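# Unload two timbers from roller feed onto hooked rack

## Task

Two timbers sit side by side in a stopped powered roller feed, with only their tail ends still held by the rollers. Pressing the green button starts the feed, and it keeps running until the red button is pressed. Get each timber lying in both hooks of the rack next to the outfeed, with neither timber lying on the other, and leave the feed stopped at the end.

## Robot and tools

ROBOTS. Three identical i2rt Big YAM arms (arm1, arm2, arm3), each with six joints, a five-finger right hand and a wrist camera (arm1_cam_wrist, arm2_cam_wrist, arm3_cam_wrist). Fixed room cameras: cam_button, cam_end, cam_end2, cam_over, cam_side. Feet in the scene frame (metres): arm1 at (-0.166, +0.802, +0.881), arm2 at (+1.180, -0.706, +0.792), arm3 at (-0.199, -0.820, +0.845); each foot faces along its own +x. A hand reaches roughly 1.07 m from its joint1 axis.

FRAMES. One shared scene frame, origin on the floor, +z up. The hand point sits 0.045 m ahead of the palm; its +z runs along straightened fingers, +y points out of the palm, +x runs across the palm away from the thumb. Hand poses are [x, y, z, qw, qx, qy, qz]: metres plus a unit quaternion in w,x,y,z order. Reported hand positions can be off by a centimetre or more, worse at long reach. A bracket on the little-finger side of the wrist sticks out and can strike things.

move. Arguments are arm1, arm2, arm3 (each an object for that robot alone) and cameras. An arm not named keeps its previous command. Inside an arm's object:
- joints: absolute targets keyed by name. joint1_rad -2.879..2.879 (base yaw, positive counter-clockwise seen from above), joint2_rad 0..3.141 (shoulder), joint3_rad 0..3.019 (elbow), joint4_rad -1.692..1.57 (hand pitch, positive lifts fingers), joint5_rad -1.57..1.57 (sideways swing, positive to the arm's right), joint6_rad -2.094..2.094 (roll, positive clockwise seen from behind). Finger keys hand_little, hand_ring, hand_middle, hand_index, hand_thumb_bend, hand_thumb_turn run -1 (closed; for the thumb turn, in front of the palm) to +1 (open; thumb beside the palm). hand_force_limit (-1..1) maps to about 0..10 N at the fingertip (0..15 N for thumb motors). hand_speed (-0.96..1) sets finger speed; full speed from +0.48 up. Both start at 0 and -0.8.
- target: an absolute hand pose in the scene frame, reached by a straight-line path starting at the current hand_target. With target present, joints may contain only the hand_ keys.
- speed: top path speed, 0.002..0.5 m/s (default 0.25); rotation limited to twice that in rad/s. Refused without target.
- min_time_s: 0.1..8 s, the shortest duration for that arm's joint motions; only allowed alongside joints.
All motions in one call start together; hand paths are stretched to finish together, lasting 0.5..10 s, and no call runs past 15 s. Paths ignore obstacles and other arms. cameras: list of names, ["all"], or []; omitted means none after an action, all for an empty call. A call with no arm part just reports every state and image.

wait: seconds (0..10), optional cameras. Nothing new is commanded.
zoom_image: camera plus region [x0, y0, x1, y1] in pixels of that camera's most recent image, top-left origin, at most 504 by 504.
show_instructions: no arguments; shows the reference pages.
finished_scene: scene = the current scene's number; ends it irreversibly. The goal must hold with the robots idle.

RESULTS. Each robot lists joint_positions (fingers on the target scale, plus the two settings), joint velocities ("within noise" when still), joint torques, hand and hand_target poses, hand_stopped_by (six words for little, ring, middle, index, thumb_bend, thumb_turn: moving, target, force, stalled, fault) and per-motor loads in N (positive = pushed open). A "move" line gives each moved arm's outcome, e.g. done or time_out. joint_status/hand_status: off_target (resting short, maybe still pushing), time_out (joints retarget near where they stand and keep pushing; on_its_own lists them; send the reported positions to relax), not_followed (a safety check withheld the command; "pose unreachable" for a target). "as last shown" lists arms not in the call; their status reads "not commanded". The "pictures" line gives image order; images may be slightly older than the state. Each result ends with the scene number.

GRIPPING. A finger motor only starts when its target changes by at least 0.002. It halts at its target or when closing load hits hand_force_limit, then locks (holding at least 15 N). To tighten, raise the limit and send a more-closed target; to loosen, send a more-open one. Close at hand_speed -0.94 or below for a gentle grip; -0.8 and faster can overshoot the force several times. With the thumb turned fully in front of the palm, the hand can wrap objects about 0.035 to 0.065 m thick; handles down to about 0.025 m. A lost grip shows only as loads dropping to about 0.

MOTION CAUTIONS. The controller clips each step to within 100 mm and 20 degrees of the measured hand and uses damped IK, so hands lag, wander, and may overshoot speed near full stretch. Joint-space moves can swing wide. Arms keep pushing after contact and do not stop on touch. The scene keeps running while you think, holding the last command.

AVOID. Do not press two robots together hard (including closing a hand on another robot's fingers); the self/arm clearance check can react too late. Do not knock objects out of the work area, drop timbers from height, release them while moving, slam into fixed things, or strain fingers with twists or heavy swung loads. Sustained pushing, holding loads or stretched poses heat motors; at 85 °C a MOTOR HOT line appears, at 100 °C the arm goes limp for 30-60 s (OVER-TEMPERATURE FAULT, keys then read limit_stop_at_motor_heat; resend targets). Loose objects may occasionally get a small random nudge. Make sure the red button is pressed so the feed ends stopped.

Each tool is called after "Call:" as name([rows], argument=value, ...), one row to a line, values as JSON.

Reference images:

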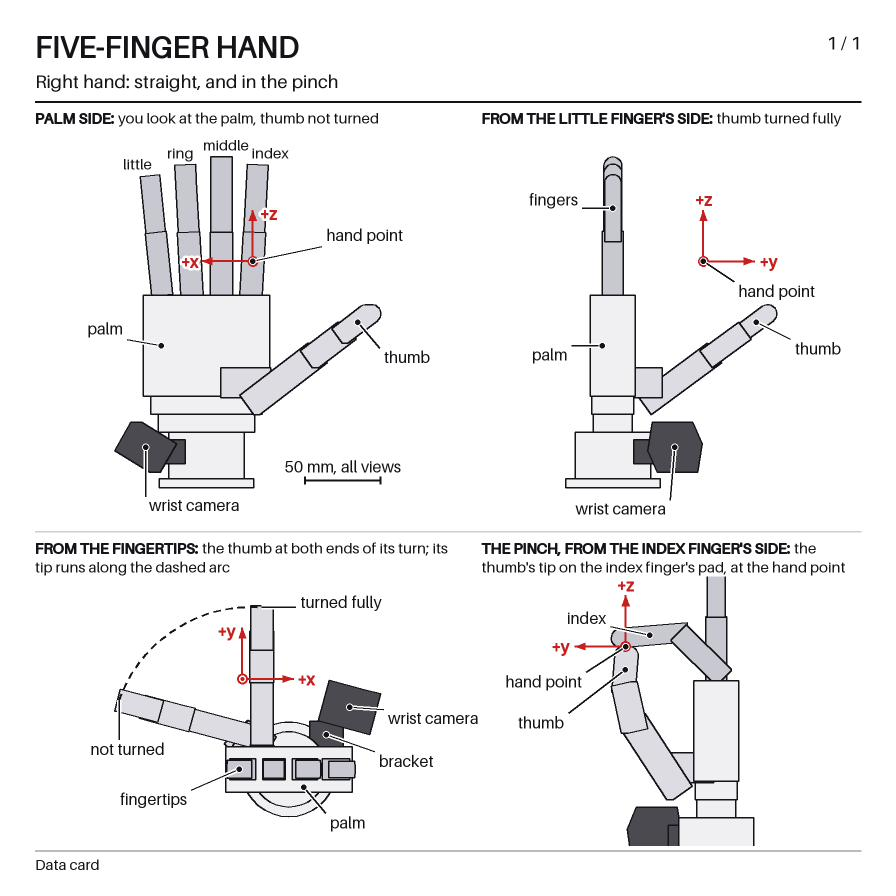

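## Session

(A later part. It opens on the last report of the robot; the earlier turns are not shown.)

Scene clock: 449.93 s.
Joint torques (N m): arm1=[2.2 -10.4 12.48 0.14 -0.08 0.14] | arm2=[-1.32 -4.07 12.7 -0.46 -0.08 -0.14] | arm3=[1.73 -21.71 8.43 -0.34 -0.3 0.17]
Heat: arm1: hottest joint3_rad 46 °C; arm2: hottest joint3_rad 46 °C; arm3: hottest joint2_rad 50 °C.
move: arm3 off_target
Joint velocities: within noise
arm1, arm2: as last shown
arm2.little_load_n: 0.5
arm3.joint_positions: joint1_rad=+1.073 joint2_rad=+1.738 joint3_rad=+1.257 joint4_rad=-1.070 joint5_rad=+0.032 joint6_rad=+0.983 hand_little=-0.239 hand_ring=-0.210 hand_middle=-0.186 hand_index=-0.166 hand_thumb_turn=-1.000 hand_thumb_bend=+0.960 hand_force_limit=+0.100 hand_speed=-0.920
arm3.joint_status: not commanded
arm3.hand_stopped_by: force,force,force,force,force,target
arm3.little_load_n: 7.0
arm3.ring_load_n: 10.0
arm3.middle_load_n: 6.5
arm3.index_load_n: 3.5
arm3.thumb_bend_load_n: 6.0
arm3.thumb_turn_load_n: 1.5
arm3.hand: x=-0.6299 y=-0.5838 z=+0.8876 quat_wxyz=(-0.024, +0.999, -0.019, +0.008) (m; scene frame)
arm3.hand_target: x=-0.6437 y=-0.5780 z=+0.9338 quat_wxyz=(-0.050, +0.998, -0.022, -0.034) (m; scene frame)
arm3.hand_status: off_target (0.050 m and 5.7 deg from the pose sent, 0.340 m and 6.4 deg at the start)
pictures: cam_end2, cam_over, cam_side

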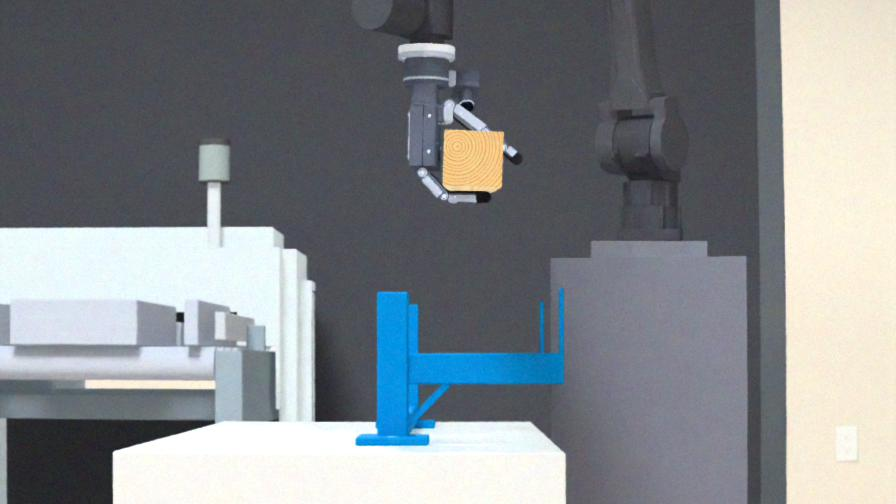

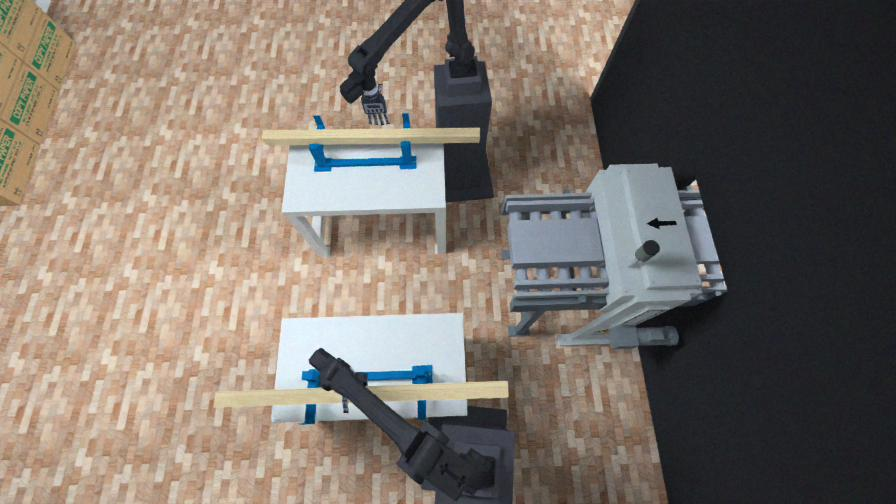

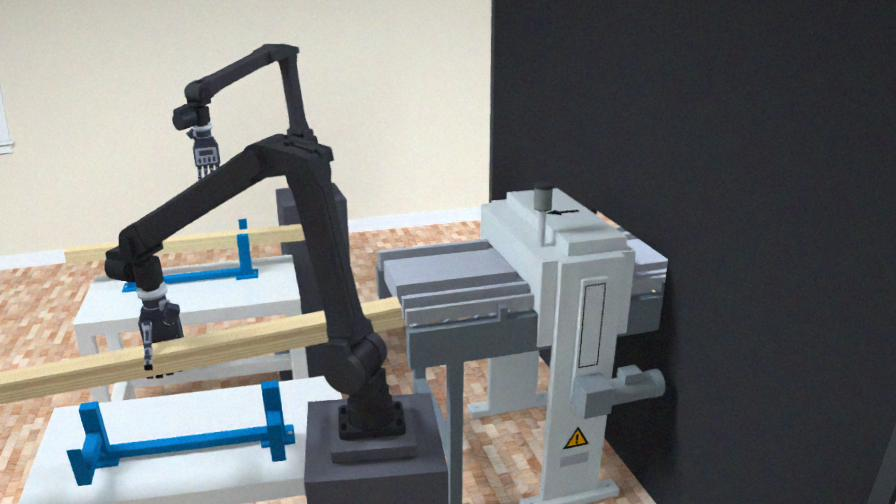

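Call:
move(arm3={"target": [-0.65, -0.58, 0.85, -0.045, 0.997, -0.022, -0.066], "speed": 0.1}, cameras=["cam_over", "cam_end2"])

Call:
zoom_image(camera="cam_end2", region=[300, 100, 650, 420])

Scene clock: 457.13 s.
Joint torques (N m): arm1=[2.14 -10.34 12.46 0.14 -0.07 0.14] | arm2=[-1.14 -3.9 12.62 -0.42 -0.05 -0.12] | arm3=[1.38 -18.32 7.58 0.08 -0.54 0.16]
Heat: arm1: hottest joint3_rad 46 °C; arm2: hottest joint3_rad 46 °C; arm3: hottest joint2_rad 49 °C.
move: arm3 off_target
Joint velocities: within noise
arm1, arm2: as last shown
arm1.ring_load_n: 0.5
arm2.little_load_n: 0.0
arm3.joint_positions: joint1_rad=+1.073 joint2_rad=+1.786 joint3_rad=+1.119 joint4_rad=-0.797 joint5_rad=-0.007 joint6_rad=+0.983 hand_little=-0.239 hand_ring=-0.210 hand_middle=-0.186 hand_index=-0.166 hand_thumb_turn=-1.000 hand_thumb_bend=+0.960 hand_force_limit=+0.100 hand_speed=-0.920
arm3.joint_status: not commanded
arm3.hand_stopped_by: force,force,force,force,force,target
arm3.little_load_n: 7.5
arm3.ring_load_n: 10.0
arm3.middle_load_n: 6.5
arm3.index_load_n: 3.5
arm3.thumb_bend_load_n: 6.5
arm3.thumb_turn_load_n: 1.5
arm3.hand: x=-0.6356 y=-0.5879 z=+0.8249 quat_wxyz=(-0.033, +0.998, -0.019, -0.040) (m; scene frame)
arm3.hand_target: x=-0.6496 y=-0.5802 z=+0.8501 quat_wxyz=(-0.045, +0.997, -0.022, -0.066) (m; scene frame)
arm3.hand_status: off_target (0.030 m and 3.3 deg from the pose sent, 0.043 m and 8.8 deg at the start)
pictures: cam_end2, cam_over

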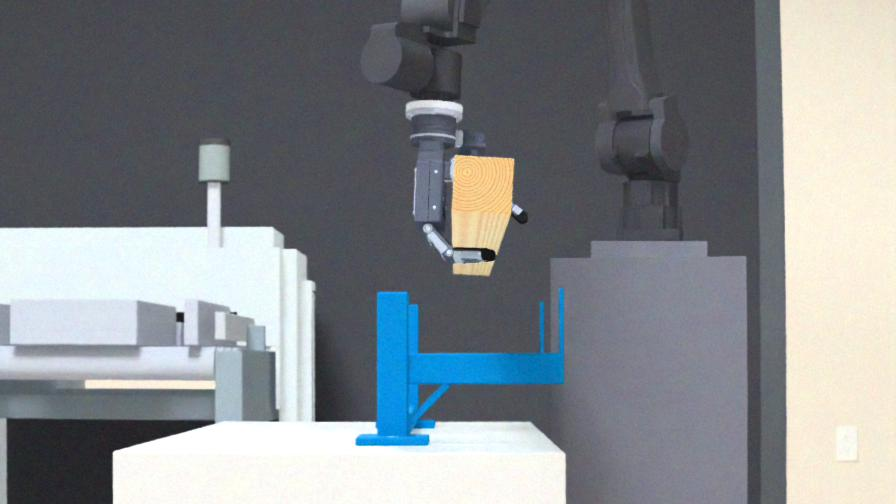

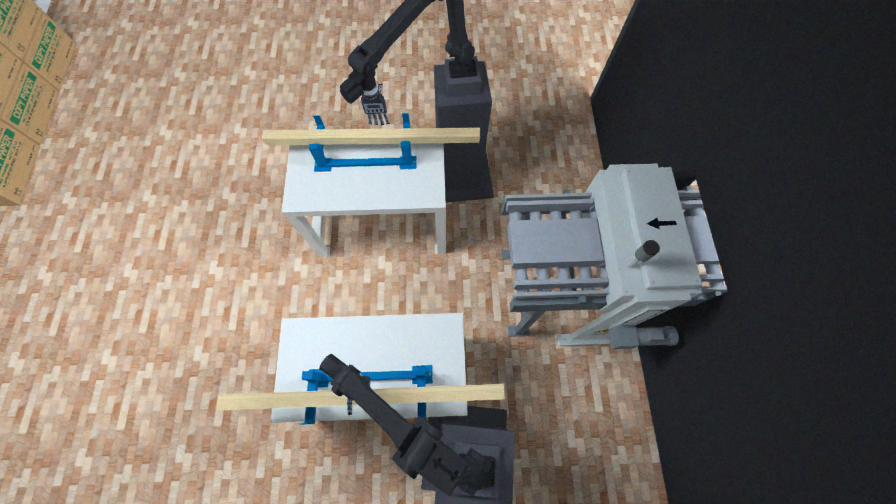

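Scaled by 1.440.

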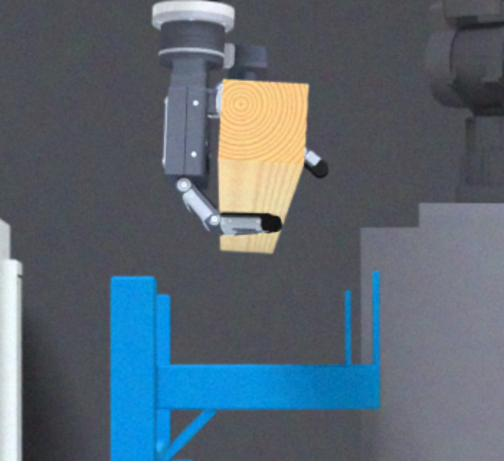

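Call:
move(arm3={"target": [-0.65, -0.582, 0.768, -0.035, 0.998, -0.022, -0.058], "speed": 0.1}, cameras=["cam_end2"])

Call:
zoom_image(camera="cam_end2", region=[300, 100, 650, 420])

Scene clock: 469.83 s.
Joint torques (N m): arm1=[2.26 -10.34 12.45 0.16 -0.08 0.14] | arm2=[-1.38 -4.07 12.7 -0.47 -0.08 -0.12] | arm3=[1.61 -18.96 6.13 0.01 -0.59 0.2]
Heat: arm1: hottest joint3_rad 46 °C; arm2: hottest joint3_rad 46 °C; arm3: hottest joint2_rad 48 °C.
move: arm3 off_target
Joint velocities: within noise
arm1, arm2: as last shown
arm1.ring_load_n: 0.0
arm2.little_load_n: 0.5
arm3.joint_positions: joint1_rad=+1.073 joint2_rad=+1.937 joint3_rad=+1.087 joint4_rad=-0.627 joint5_rad=-0.014 joint6_rad=+0.983 hand_little=-0.239 hand_ring=-0.210 hand_middle=-0.186 hand_index=-0.166 hand_thumb_turn=-1.000 hand_thumb_bend=+0.960 hand_force_limit=+0.100 hand_speed=-0.920
arm3.joint_status: not commanded
arm3.hand_stopped_by: force,force,force,force,force,target
arm3.little_load_n: 7.5
arm3.ring_load_n: 10.0
arm3.middle_load_n: 7.0
arm3.index_load_n: 3.0
arm3.thumb_bend_load_n: 6.0
arm3.thumb_turn_load_n: 1.5
arm3.hand: x=-0.6353 y=-0.5882 z=+0.7478 quat_wxyz=(-0.026, +0.999, -0.019, -0.036) (m; scene frame)
arm3.hand_target: x=-0.6496 y=-0.5822 z=+0.7680 quat_wxyz=(-0.035, +0.997, -0.022, -0.058) (m; scene frame)
arm3.hand_status: off_target (0.026 m and 2.8 deg from the pose sent, 0.059 m and 2.2 deg at the start)
pictures: cam_end2

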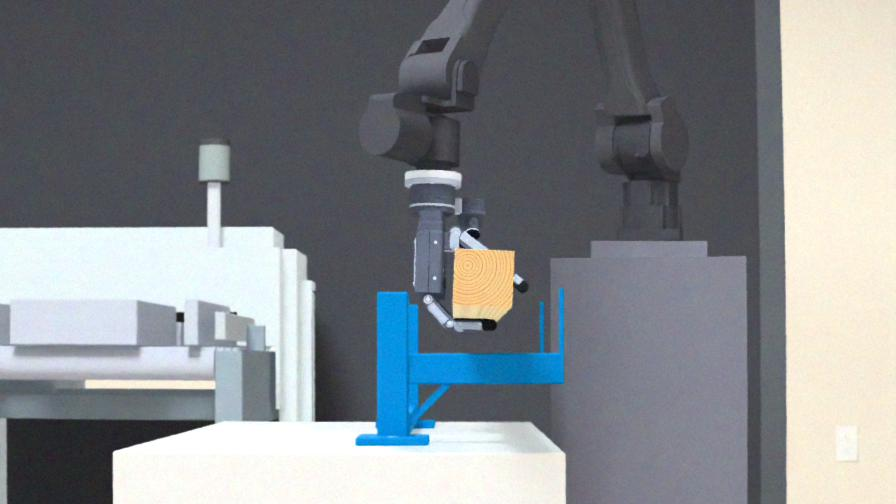

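Scaled by 1.440.

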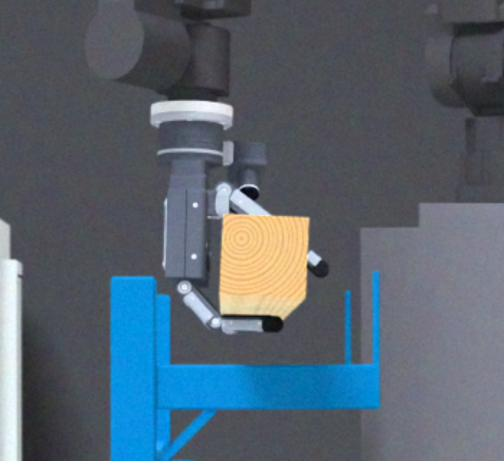

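Call:
move(arm3={"target": [-0.65, -0.582, 0.742, -0.035, 0.998, -0.022, -0.055], "speed": 0.06}, cameras=["cam_end2"])

Call:
move(arm3={"target": [-0.65, -0.582, 0.724, -0.035, 0.998, -0.022, -0.052], "speed": 0.04}, cameras=["cam_end2"])

Call:
zoom_image(camera="cam_end2", region=[300, 200, 650, 450])

Scene clock: 474.37 s.
Joint torques (N m): arm1=[2.14 -10.34 12.45 0.14 -0.08 0.14] | arm2=[-1.2 -4.42 12.63 -0.51 -0.03 -0.12] | arm3=[1.79 -18.96 5.5 0.02 -0.44 0.22]
Heat: arm1: hottest joint3_rad 46 °C; arm2: hottest joint3_rad 46 °C; arm3: hottest joint2_rad 47 °C.
move: arm3 off_target
Joint velocities: within noise
arm1.joint_positions: joint1_rad=-0.869 joint2_rad=+1.679 joint3_rad=+1.489 joint4_rad=-1.398 joint5_rad=+0.012 joint6_rad=-0.791 hand_little=+1.000 hand_ring=+1.000 hand_middle=+1.000 hand_index=+1.000 hand_thumb_turn=-1.000 hand_thumb_bend=+1.000 hand_force_limit=+0.100 hand_speed=-0.500
arm1.joint_status: not commanded
arm1.hand_stopped_by: target,target,target,target,target,target
arm1.little_load_n: 0.0
arm1.ring_load_n: 0.0
arm1.middle_load_n: 0.0
arm1.index_load_n: 0.0
arm1.thumb_bend_load_n: 0.0
arm1.thumb_turn_load_n: 0.0
arm1.hand: x=-0.4955 y=+0.5120 z=+1.0384 quat_wxyz=(-0.008, +0.001, -1.000, -0.009) (m; scene frame)
arm1.hand_target: x=-0.4996 y=+0.5003 z=+1.0501 quat_wxyz=(+0.000, +0.000, -1.000, +0.000) (m; scene frame)
arm1.hand_status: not commanded
arm2.joint_positions: joint1_rad=-0.090 joint2_rad=+1.154 joint3_rad=+1.173 joint4_rad=-1.616 joint5_rad=+0.006 joint6_rad=+0.118 hand_little=-1.000 hand_ring=-1.000 hand_middle=-1.000 hand_index=+1.000 hand_thumb_turn=+1.000 hand_thumb_bend=+1.000 hand_force_limit=+0.000 hand_speed=-0.500
arm2.joint_status: not commanded
arm2.hand_stopped_by: target,target,target,target,target,target
arm2.little_load_n: 0.0
arm2.ring_load_n: 0.0
arm2.middle_load_n: 0.0
arm2.index_load_n: 0.0
arm2.thumb_bend_load_n: 0.0
arm2.thumb_turn_load_n: 0.5
arm2.hand: x=+1.1163 y=-0.4612 z=+1.0350 quat_wxyz=(+0.016, +1.000, +0.000, +0.002) (m; scene frame)
arm2.hand_target: x=+1.1199 y=-0.4506 z=+1.0496 quat_wxyz=(+0.000, +1.000, +0.000, +0.000) (m; scene frame)
arm2.hand_status: not commanded
arm3.joint_positions: joint1_rad=+1.073 joint2_rad=+1.992 joint3_rad=+1.087 joint4_rad=-0.573 joint5_rad=-0.014 joint6_rad=+0.983 hand_little=-0.239 hand_ring=-0.210 hand_middle=-0.186 hand_index=-0.166 hand_thumb_turn=-1.000 hand_thumb_bend=+0.960 hand_force_limit=+0.100 hand_speed=-0.920
arm3.joint_status: not commanded
arm3.hand_stopped_by: force,force,force,force,force,target
arm3.little_load_n: 8.0
arm3.ring_load_n: 10.5
arm3.middle_load_n: 6.5
arm3.index_load_n: 3.0
arm3.thumb_bend_load_n: 6.5
arm3.thumb_turn_load_n: 1.0
arm3.hand: x=-0.6361 y=-0.5869 z=+0.7232 quat_wxyz=(-0.026, +0.999, -0.019, -0.036) (m; scene frame)
arm3.hand_target: x=-0.6496 y=-0.5822 z=+0.7418 quat_wxyz=(-0.035, +0.998, -0.022, -0.055) (m; scene frame)
arm3.hand_status: off_target (0.024 m and 2.5 deg from the pose sent, 0.017 m and 2.4 deg at the start)
pictures: cam_end2

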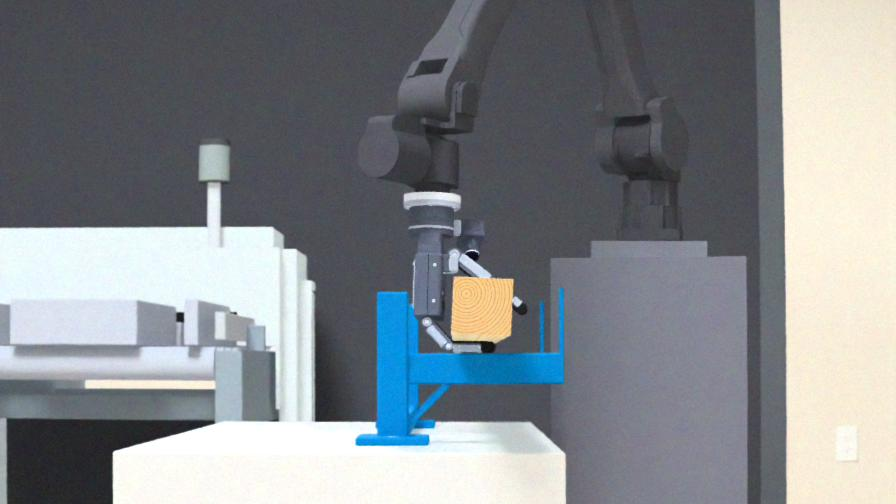

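Scene clock: 475.33 s.
Joint torques (N m): arm1=[2.2 -10.29 12.49 0.13 -0.07 0.14] | arm2=[-1.32 -3.66 12.57 -0.53 -0.11 -0.15] | arm3=[2.02 -18.37 5.45 0.1 -0.35 0.23]
Heat: arm1: hottest joint3_rad 46 °C; arm2: hottest joint3_rad 46 °C; arm3: hottest joint2_rad 47 °C.
move: arm3 off_target
Joint velocities: within noise
arm1, arm2: as last shown
arm2.thumb_turn_load_n: 0.0
arm3.joint_positions: joint1_rad=+1.073 joint2_rad=+2.021 joint3_rad=+1.087 joint4_rad=-0.542 joint5_rad=-0.012 joint6_rad=+0.984 hand_little=-0.239 hand_ring=-0.210 hand_middle=-0.186 hand_index=-0.166 hand_thumb_turn=-1.000 hand_thumb_bend=+0.960 hand_force_limit=+0.100 hand_speed=-0.920
arm3.joint_status: not commanded
arm3.hand_stopped_by: force,force,force,force,force,target
arm3.little_load_n: 6.0
arm3.ring_load_n: 8.0
arm3.middle_load_n: 5.0
arm3.index_load_n: 3.0
arm3.thumb_bend_load_n: 6.0
arm3.thumb_turn_load_n: 1.5
arm3.hand: x=-0.6362 y=-0.5862 z=+0.7097 quat_wxyz=(-0.027, +0.999, -0.019, -0.035) (m; scene frame)
arm3.hand_target: x=-0.6497 y=-0.5821 z=+0.7240 quat_wxyz=(-0.035, +0.998, -0.022, -0.052) (m; scene frame)
arm3.hand_status: off_target (0.020 m and 2.1 deg from the pose sent, 0.015 m and 2.1 deg at the start)
pictures: cam_end2

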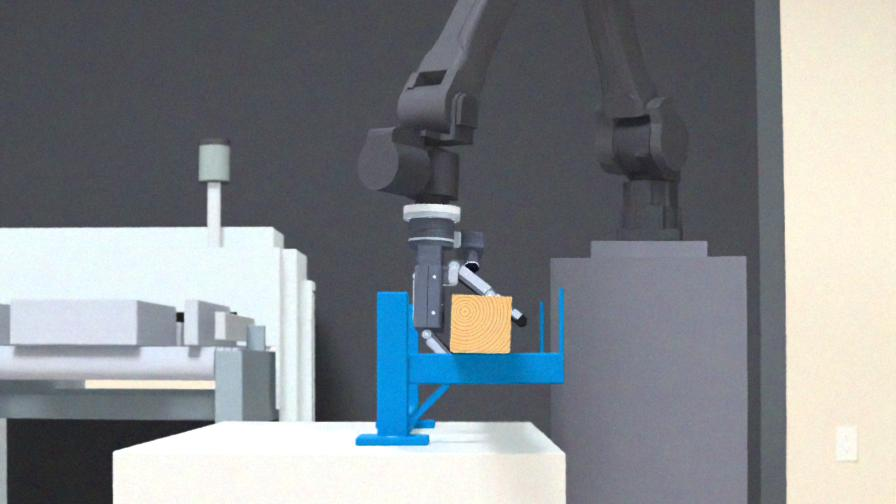

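Scaled by 1.440.

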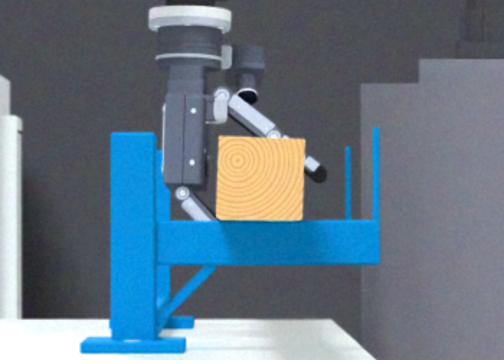

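Call:
move(arm3={"target": [-0.648, -0.581, 0.706, -0.033, 0.998, -0.022, -0.048], "speed": 0.04, "joints": {"hand_speed": -0.8}})

Call:
move(arm3={"joints": {"hand_thumb_bend": 1.0}}, cameras=["cam_end2", "cam_over"])

Call:
zoom_image(camera="cam_end2", region=[300, 200, 650, 450])

Scene clock: 479.03 s.
Joint torques (N m): arm1=[2.14 -10.34 12.45 0.14 -0.08 0.14] | arm2=[-1.08 -3.66 12.7 -0.49 -0.11 -0.16] | arm3=[1.73 -15.27 5.7 1.1 -0.15 0.21]
Heat: arm1: hottest joint3_rad 47 °C; arm2: hottest joint3_rad 46 °C; arm3: hottest joint2_rad 46 °C.
move: arm3 off_target
Joint velocities: within noise
arm1, arm2: as last shown
arm3.joint_positions: joint1_rad=+1.073 joint2_rad=+2.024 joint3_rad=+1.087 joint4_rad=-0.538 joint5_rad=-0.015 joint6_rad=+0.983 hand_little=-0.240 hand_ring=-0.210 hand_middle=-0.186 hand_index=-0.166 hand_thumb_turn=-1.000 hand_thumb_bend=+0.960 hand_force_limit=+0.100 hand_speed=-0.800
arm3.joint_status: all done
arm3.hand_stopped_by: force,force,force,force,force,target
arm3.little_load_n: 3.5
arm3.ring_load_n: 5.0
arm3.middle_load_n: 3.5
arm3.index_load_n: 2.0
arm3.thumb_bend_load_n: 6.0
arm3.thumb_turn_load_n: 1.5
arm3.hand: x=-0.6367 y=-0.5866 z=+0.7085 quat_wxyz=(-0.026, +0.999, -0.019, -0.037) (m; scene frame)
arm3.hand_target: x=-0.6476 y=-0.5811 z=+0.7062 quat_wxyz=(-0.033, +0.998, -0.022, -0.048) (m; scene frame)
arm3.hand_status: off_target (0.013 m and 1.6 deg from the pose sent, 0.013 m and 1.6 deg at the start)
pictures: none

Scene clock: 479.67 s.
Joint torques (N m): arm1=[2.26 -10.46 12.45 0.16 -0.08 0.14] | arm2=[-1.26 -3.84 12.6 -0.54 -0.06 -0.12] | arm3=[1.73 -15.5 5.68 0.9 -0.17 0.21]
Heat: arm1: hottest joint3_rad 47 °C; arm2: hottest joint3_rad 46 °C; arm3: hottest joint2_rad 46 °C.
move: arm3 done
Joint velocities: within noise
arm1, arm2: as last shown
arm1.middle_load_n: 0.5
arm3.joint_positions: joint1_rad=+1.073 joint2_rad=+2.027 joint3_rad=+1.087 joint4_rad=-0.534 joint5_rad=-0.015 joint6_rad=+0.983 hand_little=-0.240 hand_ring=-0.210 hand_middle=-0.187 hand_index=-0.166 hand_thumb_turn=-1.000 hand_thumb_bend=+1.000 hand_force_limit=+0.100 hand_speed=-0.800
arm3.joint_status: all done
arm3.hand_stopped_by: force,force,force,force,target,target
arm3.little_load_n: 1.0
arm3.ring_load_n: 0.0
arm3.middle_load_n: 0.0
arm3.index_load_n: 0.5
arm3.thumb_bend_load_n: 0.5
arm3.thumb_turn_load_n: -1.0
arm3.hand: x=-0.6372 y=-0.5861 z=+0.7075 quat_wxyz=(-0.027, +0.999, -0.019, -0.038) (m; scene frame)
arm3.hand_target: x=-0.6476 y=-0.5811 z=+0.7063 quat_wxyz=(-0.033, +0.998, -0.022, -0.048) (m; scene frame)
arm3.hand_status: not commanded
pictures: cam_end2, cam_over

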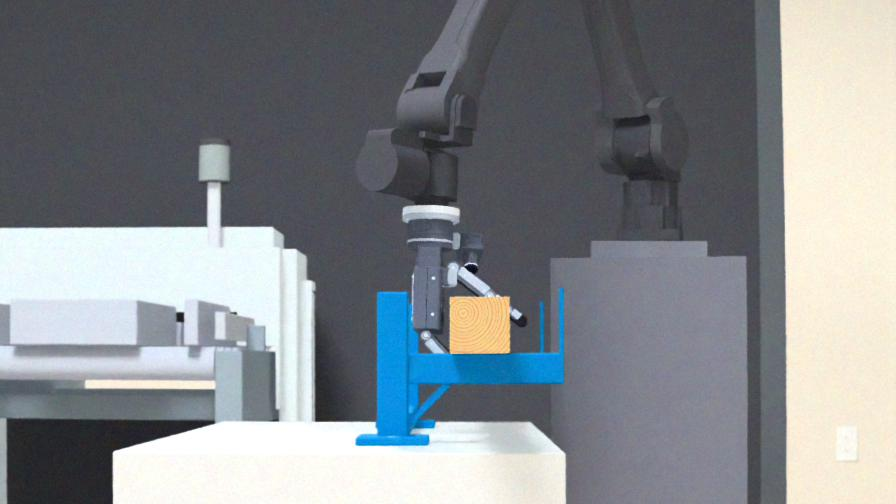

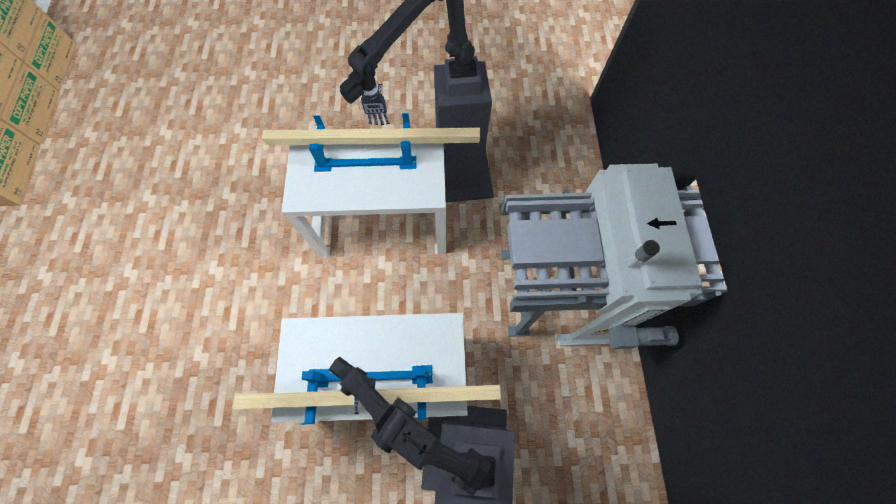

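Scaled by 1.440.

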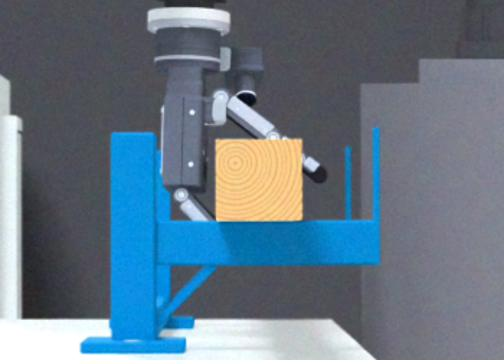

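Call:
move(arm3={"target": [-0.648, -0.580, 0.697, -0.033, 0.998, -0.022, -0.048], "speed": 0.04})

Call:
move(arm3={"joints": {"hand_little": 1, "hand_ring": 1, "hand_middle": 1, "hand_index": 1, "hand_speed": -0.6}}, cameras=["cam_end2"])

Call:
zoom_image(camera="cam_end2", region=[300, 200, 650, 450])

Scene clock: 484.23 s.
Joint torques (N m): arm1=[2.2 -10.4 12.44 0.13 -0.08 0.14] | arm2=[-0.73 -4.01 12.68 -0.54 -0.06 -0.17] | arm3=[1.61 -13.92 5.81 1.21 -0.09 0.23]
Heat: arm1: hottest joint3_rad 47 °C; arm2: hottest joint3_rad 46 °C; arm3: hottest joint2_rad 45 °C.
move: arm3 off_target
Joint velocities: within noise
arm1, arm2: as last shown
arm1.middle_load_n: 0.0
arm3.joint_positions: joint1_rad=+1.073 joint2_rad=+2.029 joint3_rad=+1.087 joint4_rad=-0.522 joint5_rad=-0.017 joint6_rad=+0.980 hand_little=-0.240 hand_ring=-0.210 hand_middle=-0.187 hand_index=-0.166 hand_thumb_turn=-1.000 hand_thumb_bend=+1.000 hand_force_limit=+0.100 hand_speed=-0.800
arm3.joint_status: not commanded
arm3.hand_stopped_by: force,force,force,force,target,target
arm3.little_load_n: 0.0
arm3.ring_load_n: 0.5
arm3.middle_load_n: 0.0
arm3.index_load_n: 0.5
arm3.thumb_bend_load_n: 0.5
arm3.thumb_turn_load_n: -1.5
arm3.hand: x=-0.6393 y=-0.5851 z=+0.7069 quat_wxyz=(-0.029, +0.999, -0.017, -0.042) (m; scene frame)
arm3.hand_target: x=-0.6475 y=-0.5802 z=+0.6974 quat_wxyz=(-0.033, +0.998, -0.022, -0.048) (m; scene frame)
arm3.hand_status: off_target (0.014 m and 1.0 deg from the pose sent, 0.016 m and 1.4 deg at the start)
pictures: none

Scene clock: 485.83 s.
Joint torques (N m): arm1=[2.14 -10.4 12.46 0.13 -0.08 0.15] | arm2=[-1.49 -3.9 12.66 -0.39 -0.04 -0.13] | arm3=[1.61 -14.04 5.83 1.09 0.04 0.23]
Heat: arm1: hottest joint3_rad 47 °C; arm2: hottest joint3_rad 46 °C; arm3: hottest joint2_rad 45 °C.
move: arm3 done
Joint velocities: within noise
arm1, arm2: as last shown
arm1.thumb_bend_load_n: -0.5
arm3.joint_positions: joint1_rad=+1.073 joint2_rad=+2.029 joint3_rad=+1.087 joint4_rad=-0.518 joint5_rad=-0.019 joint6_rad=+0.980 hand_little=+1.000 hand_ring=+1.000 hand_middle=+1.000 hand_index=+1.000 hand_thumb_turn=-1.000 hand_thumb_bend=+1.000 hand_force_limit=+0.100 hand_speed=-0.600
arm3.joint_status: all done
arm3.hand_stopped_by: target,target,target,target,target,target
arm3.little_load_n: 0.0
arm3.ring_load_n: 0.0
arm3.middle_load_n: 0.0
arm3.index_load_n: 0.0
arm3.thumb_bend_load_n: 0.0
arm3.thumb_turn_load_n: -1.0
arm3.hand: x=-0.6404 y=-0.5849 z=+0.7072 quat_wxyz=(-0.029, +0.998, -0.017, -0.044) (m; scene frame)
arm3.hand_target: x=-0.6475 y=-0.5802 z=+0.6974 quat_wxyz=(-0.033, +0.998, -0.022, -0.048) (m; scene frame)
arm3.hand_status: not commanded
pictures: cam_end2

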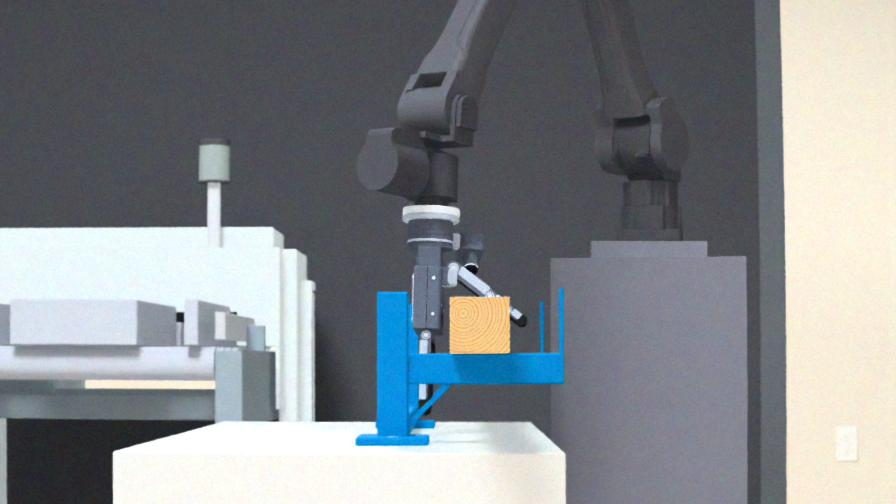

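Scaled by 1.440.

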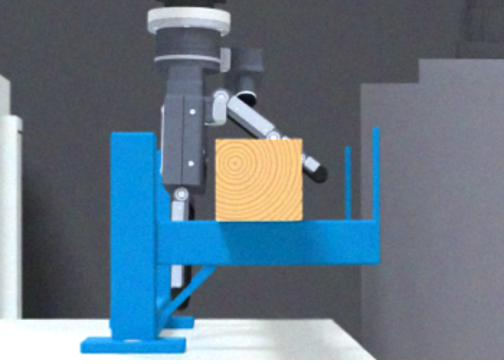

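Call:
move(arm3={"target": [-0.648, -0.572, 0.79, -0.03, 0.998, -0.02, -0.045], "speed": 0.1}, cameras=["cam_end2"])

Call:
move(arm3={"target": [-0.55, -0.50, 1.03, 0, 1, 0, 0], "speed": 0.25}, cameras=["cam_end2", "cam_end", "cam_over", "cam_side", "cam_button"])

Call:
zoom_image(camera="cam_end2", region=[300, 200, 650, 450])

Call:
zoom_image(camera="cam_over", region=[200, 320, 540, 480])

Call:
zoom_image(camera="cam_end", region=[300, 150, 650, 420])

Scene clock: 493.53 s.
Joint torques (N m): arm1=[2.2 -10.34 12.44 0.14 -0.07 0.14] | arm2=[-0.97 -3.84 12.68 -0.39 -0.11 -0.12] | arm3=[0.32 -17.08 8.18 -0.29 -0.12 0]
Heat: arm1: hottest joint3_rad 47 °C; arm2: hottest joint3_rad 46 °C; arm3: hottest joint2_rad 44 °C.
move: arm3 off_target
Joint velocities: within noise
arm1, arm2: as last shown
arm1.thumb_bend_load_n: 0.0
arm3.joint_positions: joint1_rad=+1.072 joint2_rad=+1.897 joint3_rad=+1.111 joint4_rad=-0.716 joint5_rad=-0.019 joint6_rad=+0.980 hand_little=+1.000 hand_ring=+1.000 hand_middle=+1.000 hand_index=+1.000 hand_thumb_turn=-1.000 hand_thumb_bend=+1.000 hand_force_limit=+0.100 hand_speed=-0.600
arm3.joint_status: not commanded
arm3.hand_stopped_by: target,target,target,target,target,target
arm3.little_load_n: 0.0
arm3.ring_load_n: 0.0
arm3.middle_load_n: 0.0
arm3.index_load_n: 0.0
arm3.thumb_bend_load_n: 0.0
arm3.thumb_turn_load_n: 0.0
arm3.hand: x=-0.6339 y=-0.5899 z=+0.7723 quat_wxyz=(-0.017, +0.999, -0.018, -0.027) (m; scene frame)
arm3.hand_target: x=-0.6474 y=-0.5723 z=+0.7903 quat_wxyz=(-0.030, +0.998, -0.020, -0.045) (m; scene frame)
arm3.hand_status: off_target (0.029 m and 2.6 deg from the pose sent, 0.084 m and 0.4 deg at the start)
pictures: cam_end2

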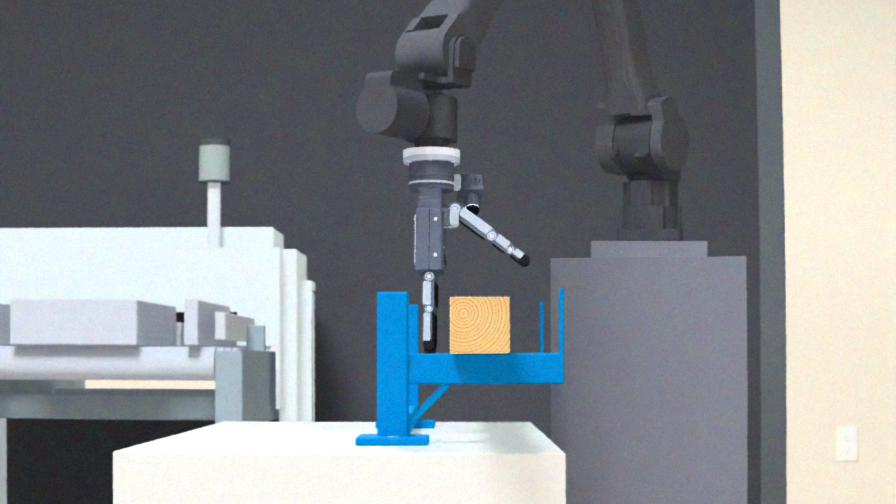

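Scene clock: 495.53 s.
Joint torques (N m): arm1=[2.14 -10.4 12.45 0.14 -0.07 0.14] | arm2=[-1.08 -3.55 12.57 -0.46 -0.04 -0.16] | arm3=[0.73 -14.68 11.19 -0.53 -0.05 -0.02]
Heat: arm1: hottest joint3_rad 47 °C; arm2: hottest joint3_rad 46 °C; arm3: hottest joint2_rad 44 °C.
move: arm3 off_target
Joint velocities: within noise
arm1, arm2: as last shown
arm1.thumb_bend_load_n: -0.5
arm2.thumb_bend_load_n: -0.5
arm3.joint_positions: joint1_rad=+0.825 joint2_rad=+1.644 joint3_rad=+1.460 joint4_rad=-1.430 joint5_rad=-0.017 joint6_rad=+0.699 hand_little=+1.000 hand_ring=+1.000 hand_middle=+1.000 hand_index=+1.000 hand_thumb_turn=-1.000 hand_thumb_bend=+1.000 hand_force_limit=+0.100 hand_speed=-0.600
arm3.joint_status: not commanded
arm3.hand_stopped_by: target,target,target,target,target,target
arm3.little_load_n: 0.0
arm3.ring_load_n: 0.0
arm3.middle_load_n: 0.0
arm3.index_load_n: 0.0
arm3.thumb_bend_load_n: 0.0
arm3.thumb_turn_load_n: 0.0
arm3.hand: x=-0.5430 y=-0.5148 z=+1.0117 quat_wxyz=(+0.017, +1.000, -0.002, +0.014) (m; scene frame)
arm3.hand_target: x=-0.5494 y=-0.5007 z=+1.0300 quat_wxyz=(+0.000, +1.000, +0.000, +0.000) (m; scene frame)
arm3.hand_status: off_target (0.025 m and 2.5 deg from the pose sent, 0.286 m and 4.2 deg at the start)
pictures: cam_button, cam_end, cam_end2, cam_over, cam_side

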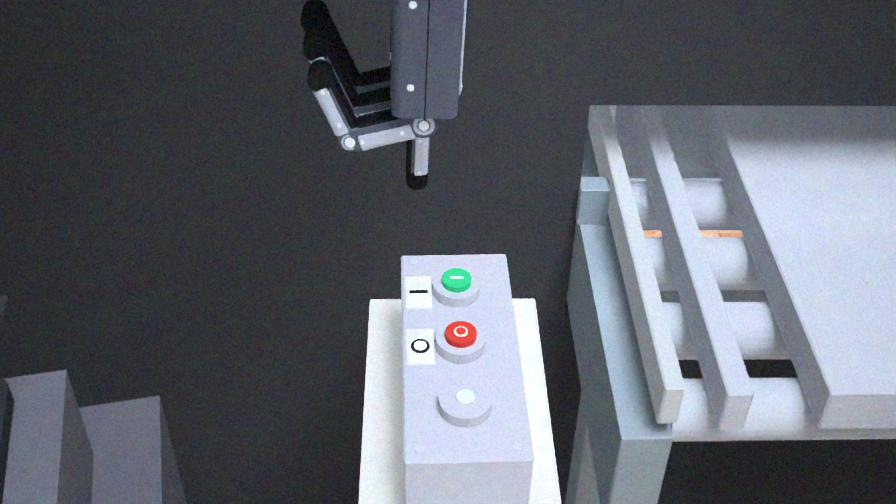

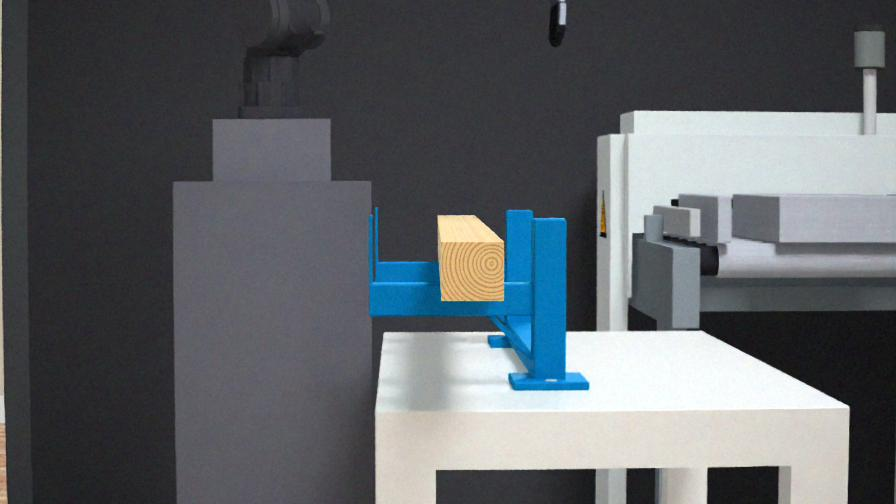

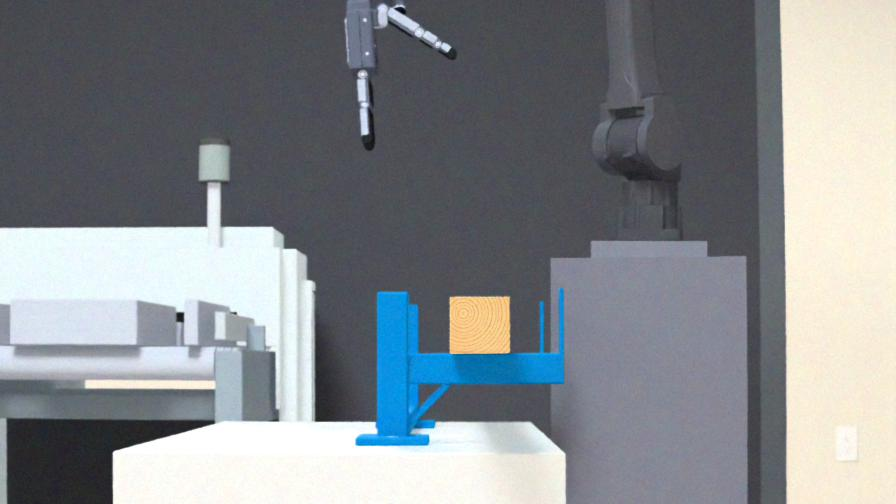

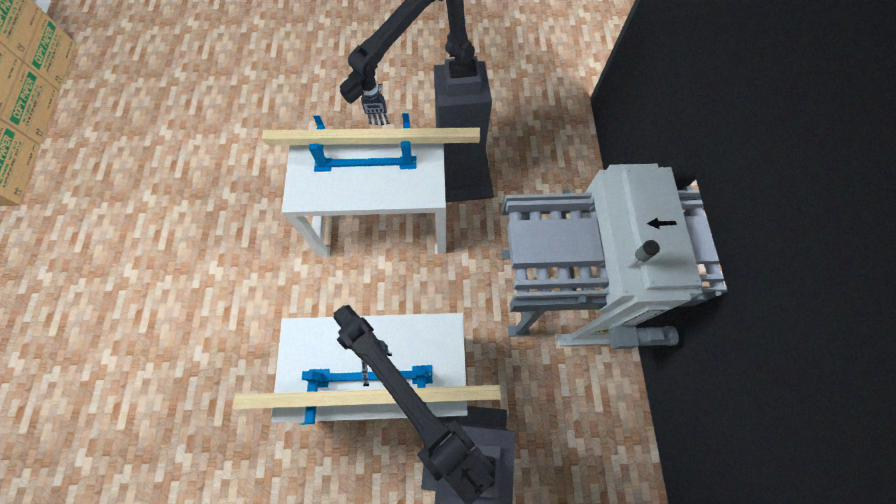

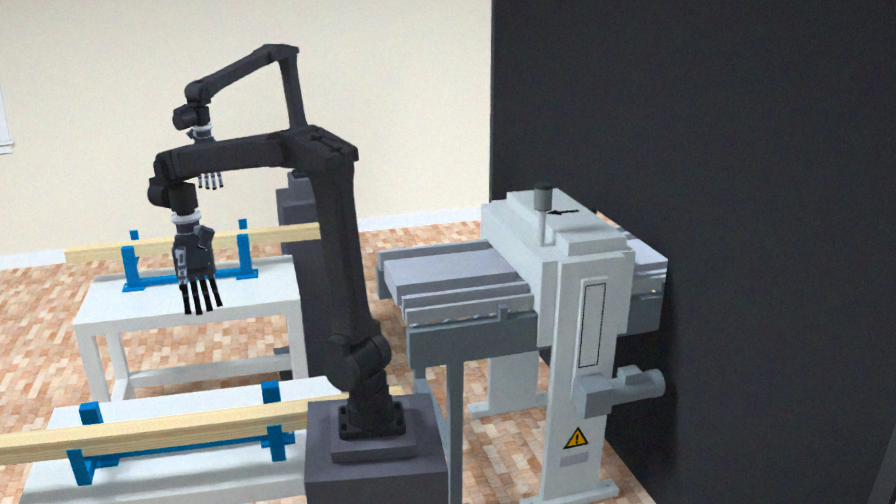

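Scaled by 1.440.

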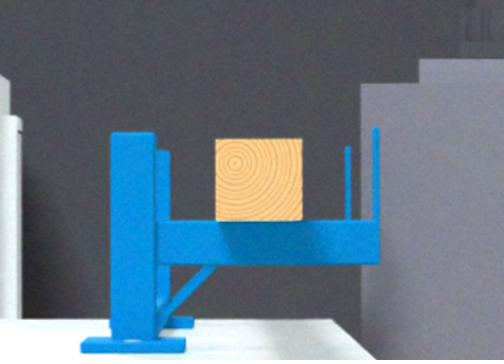

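Scaled by 1.482.

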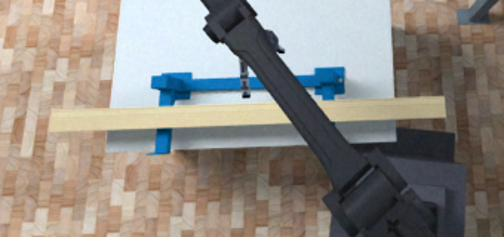

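Scaled by 1.440.

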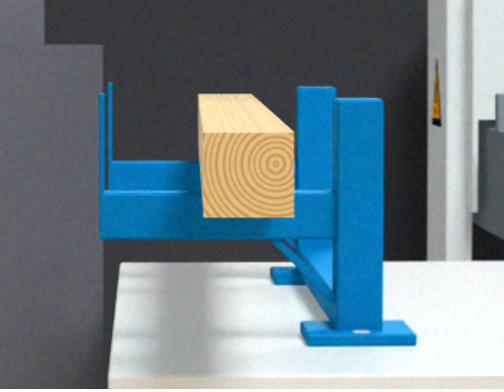

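Call:
finished_scene(scene=2)

The scene is finished: the task was done.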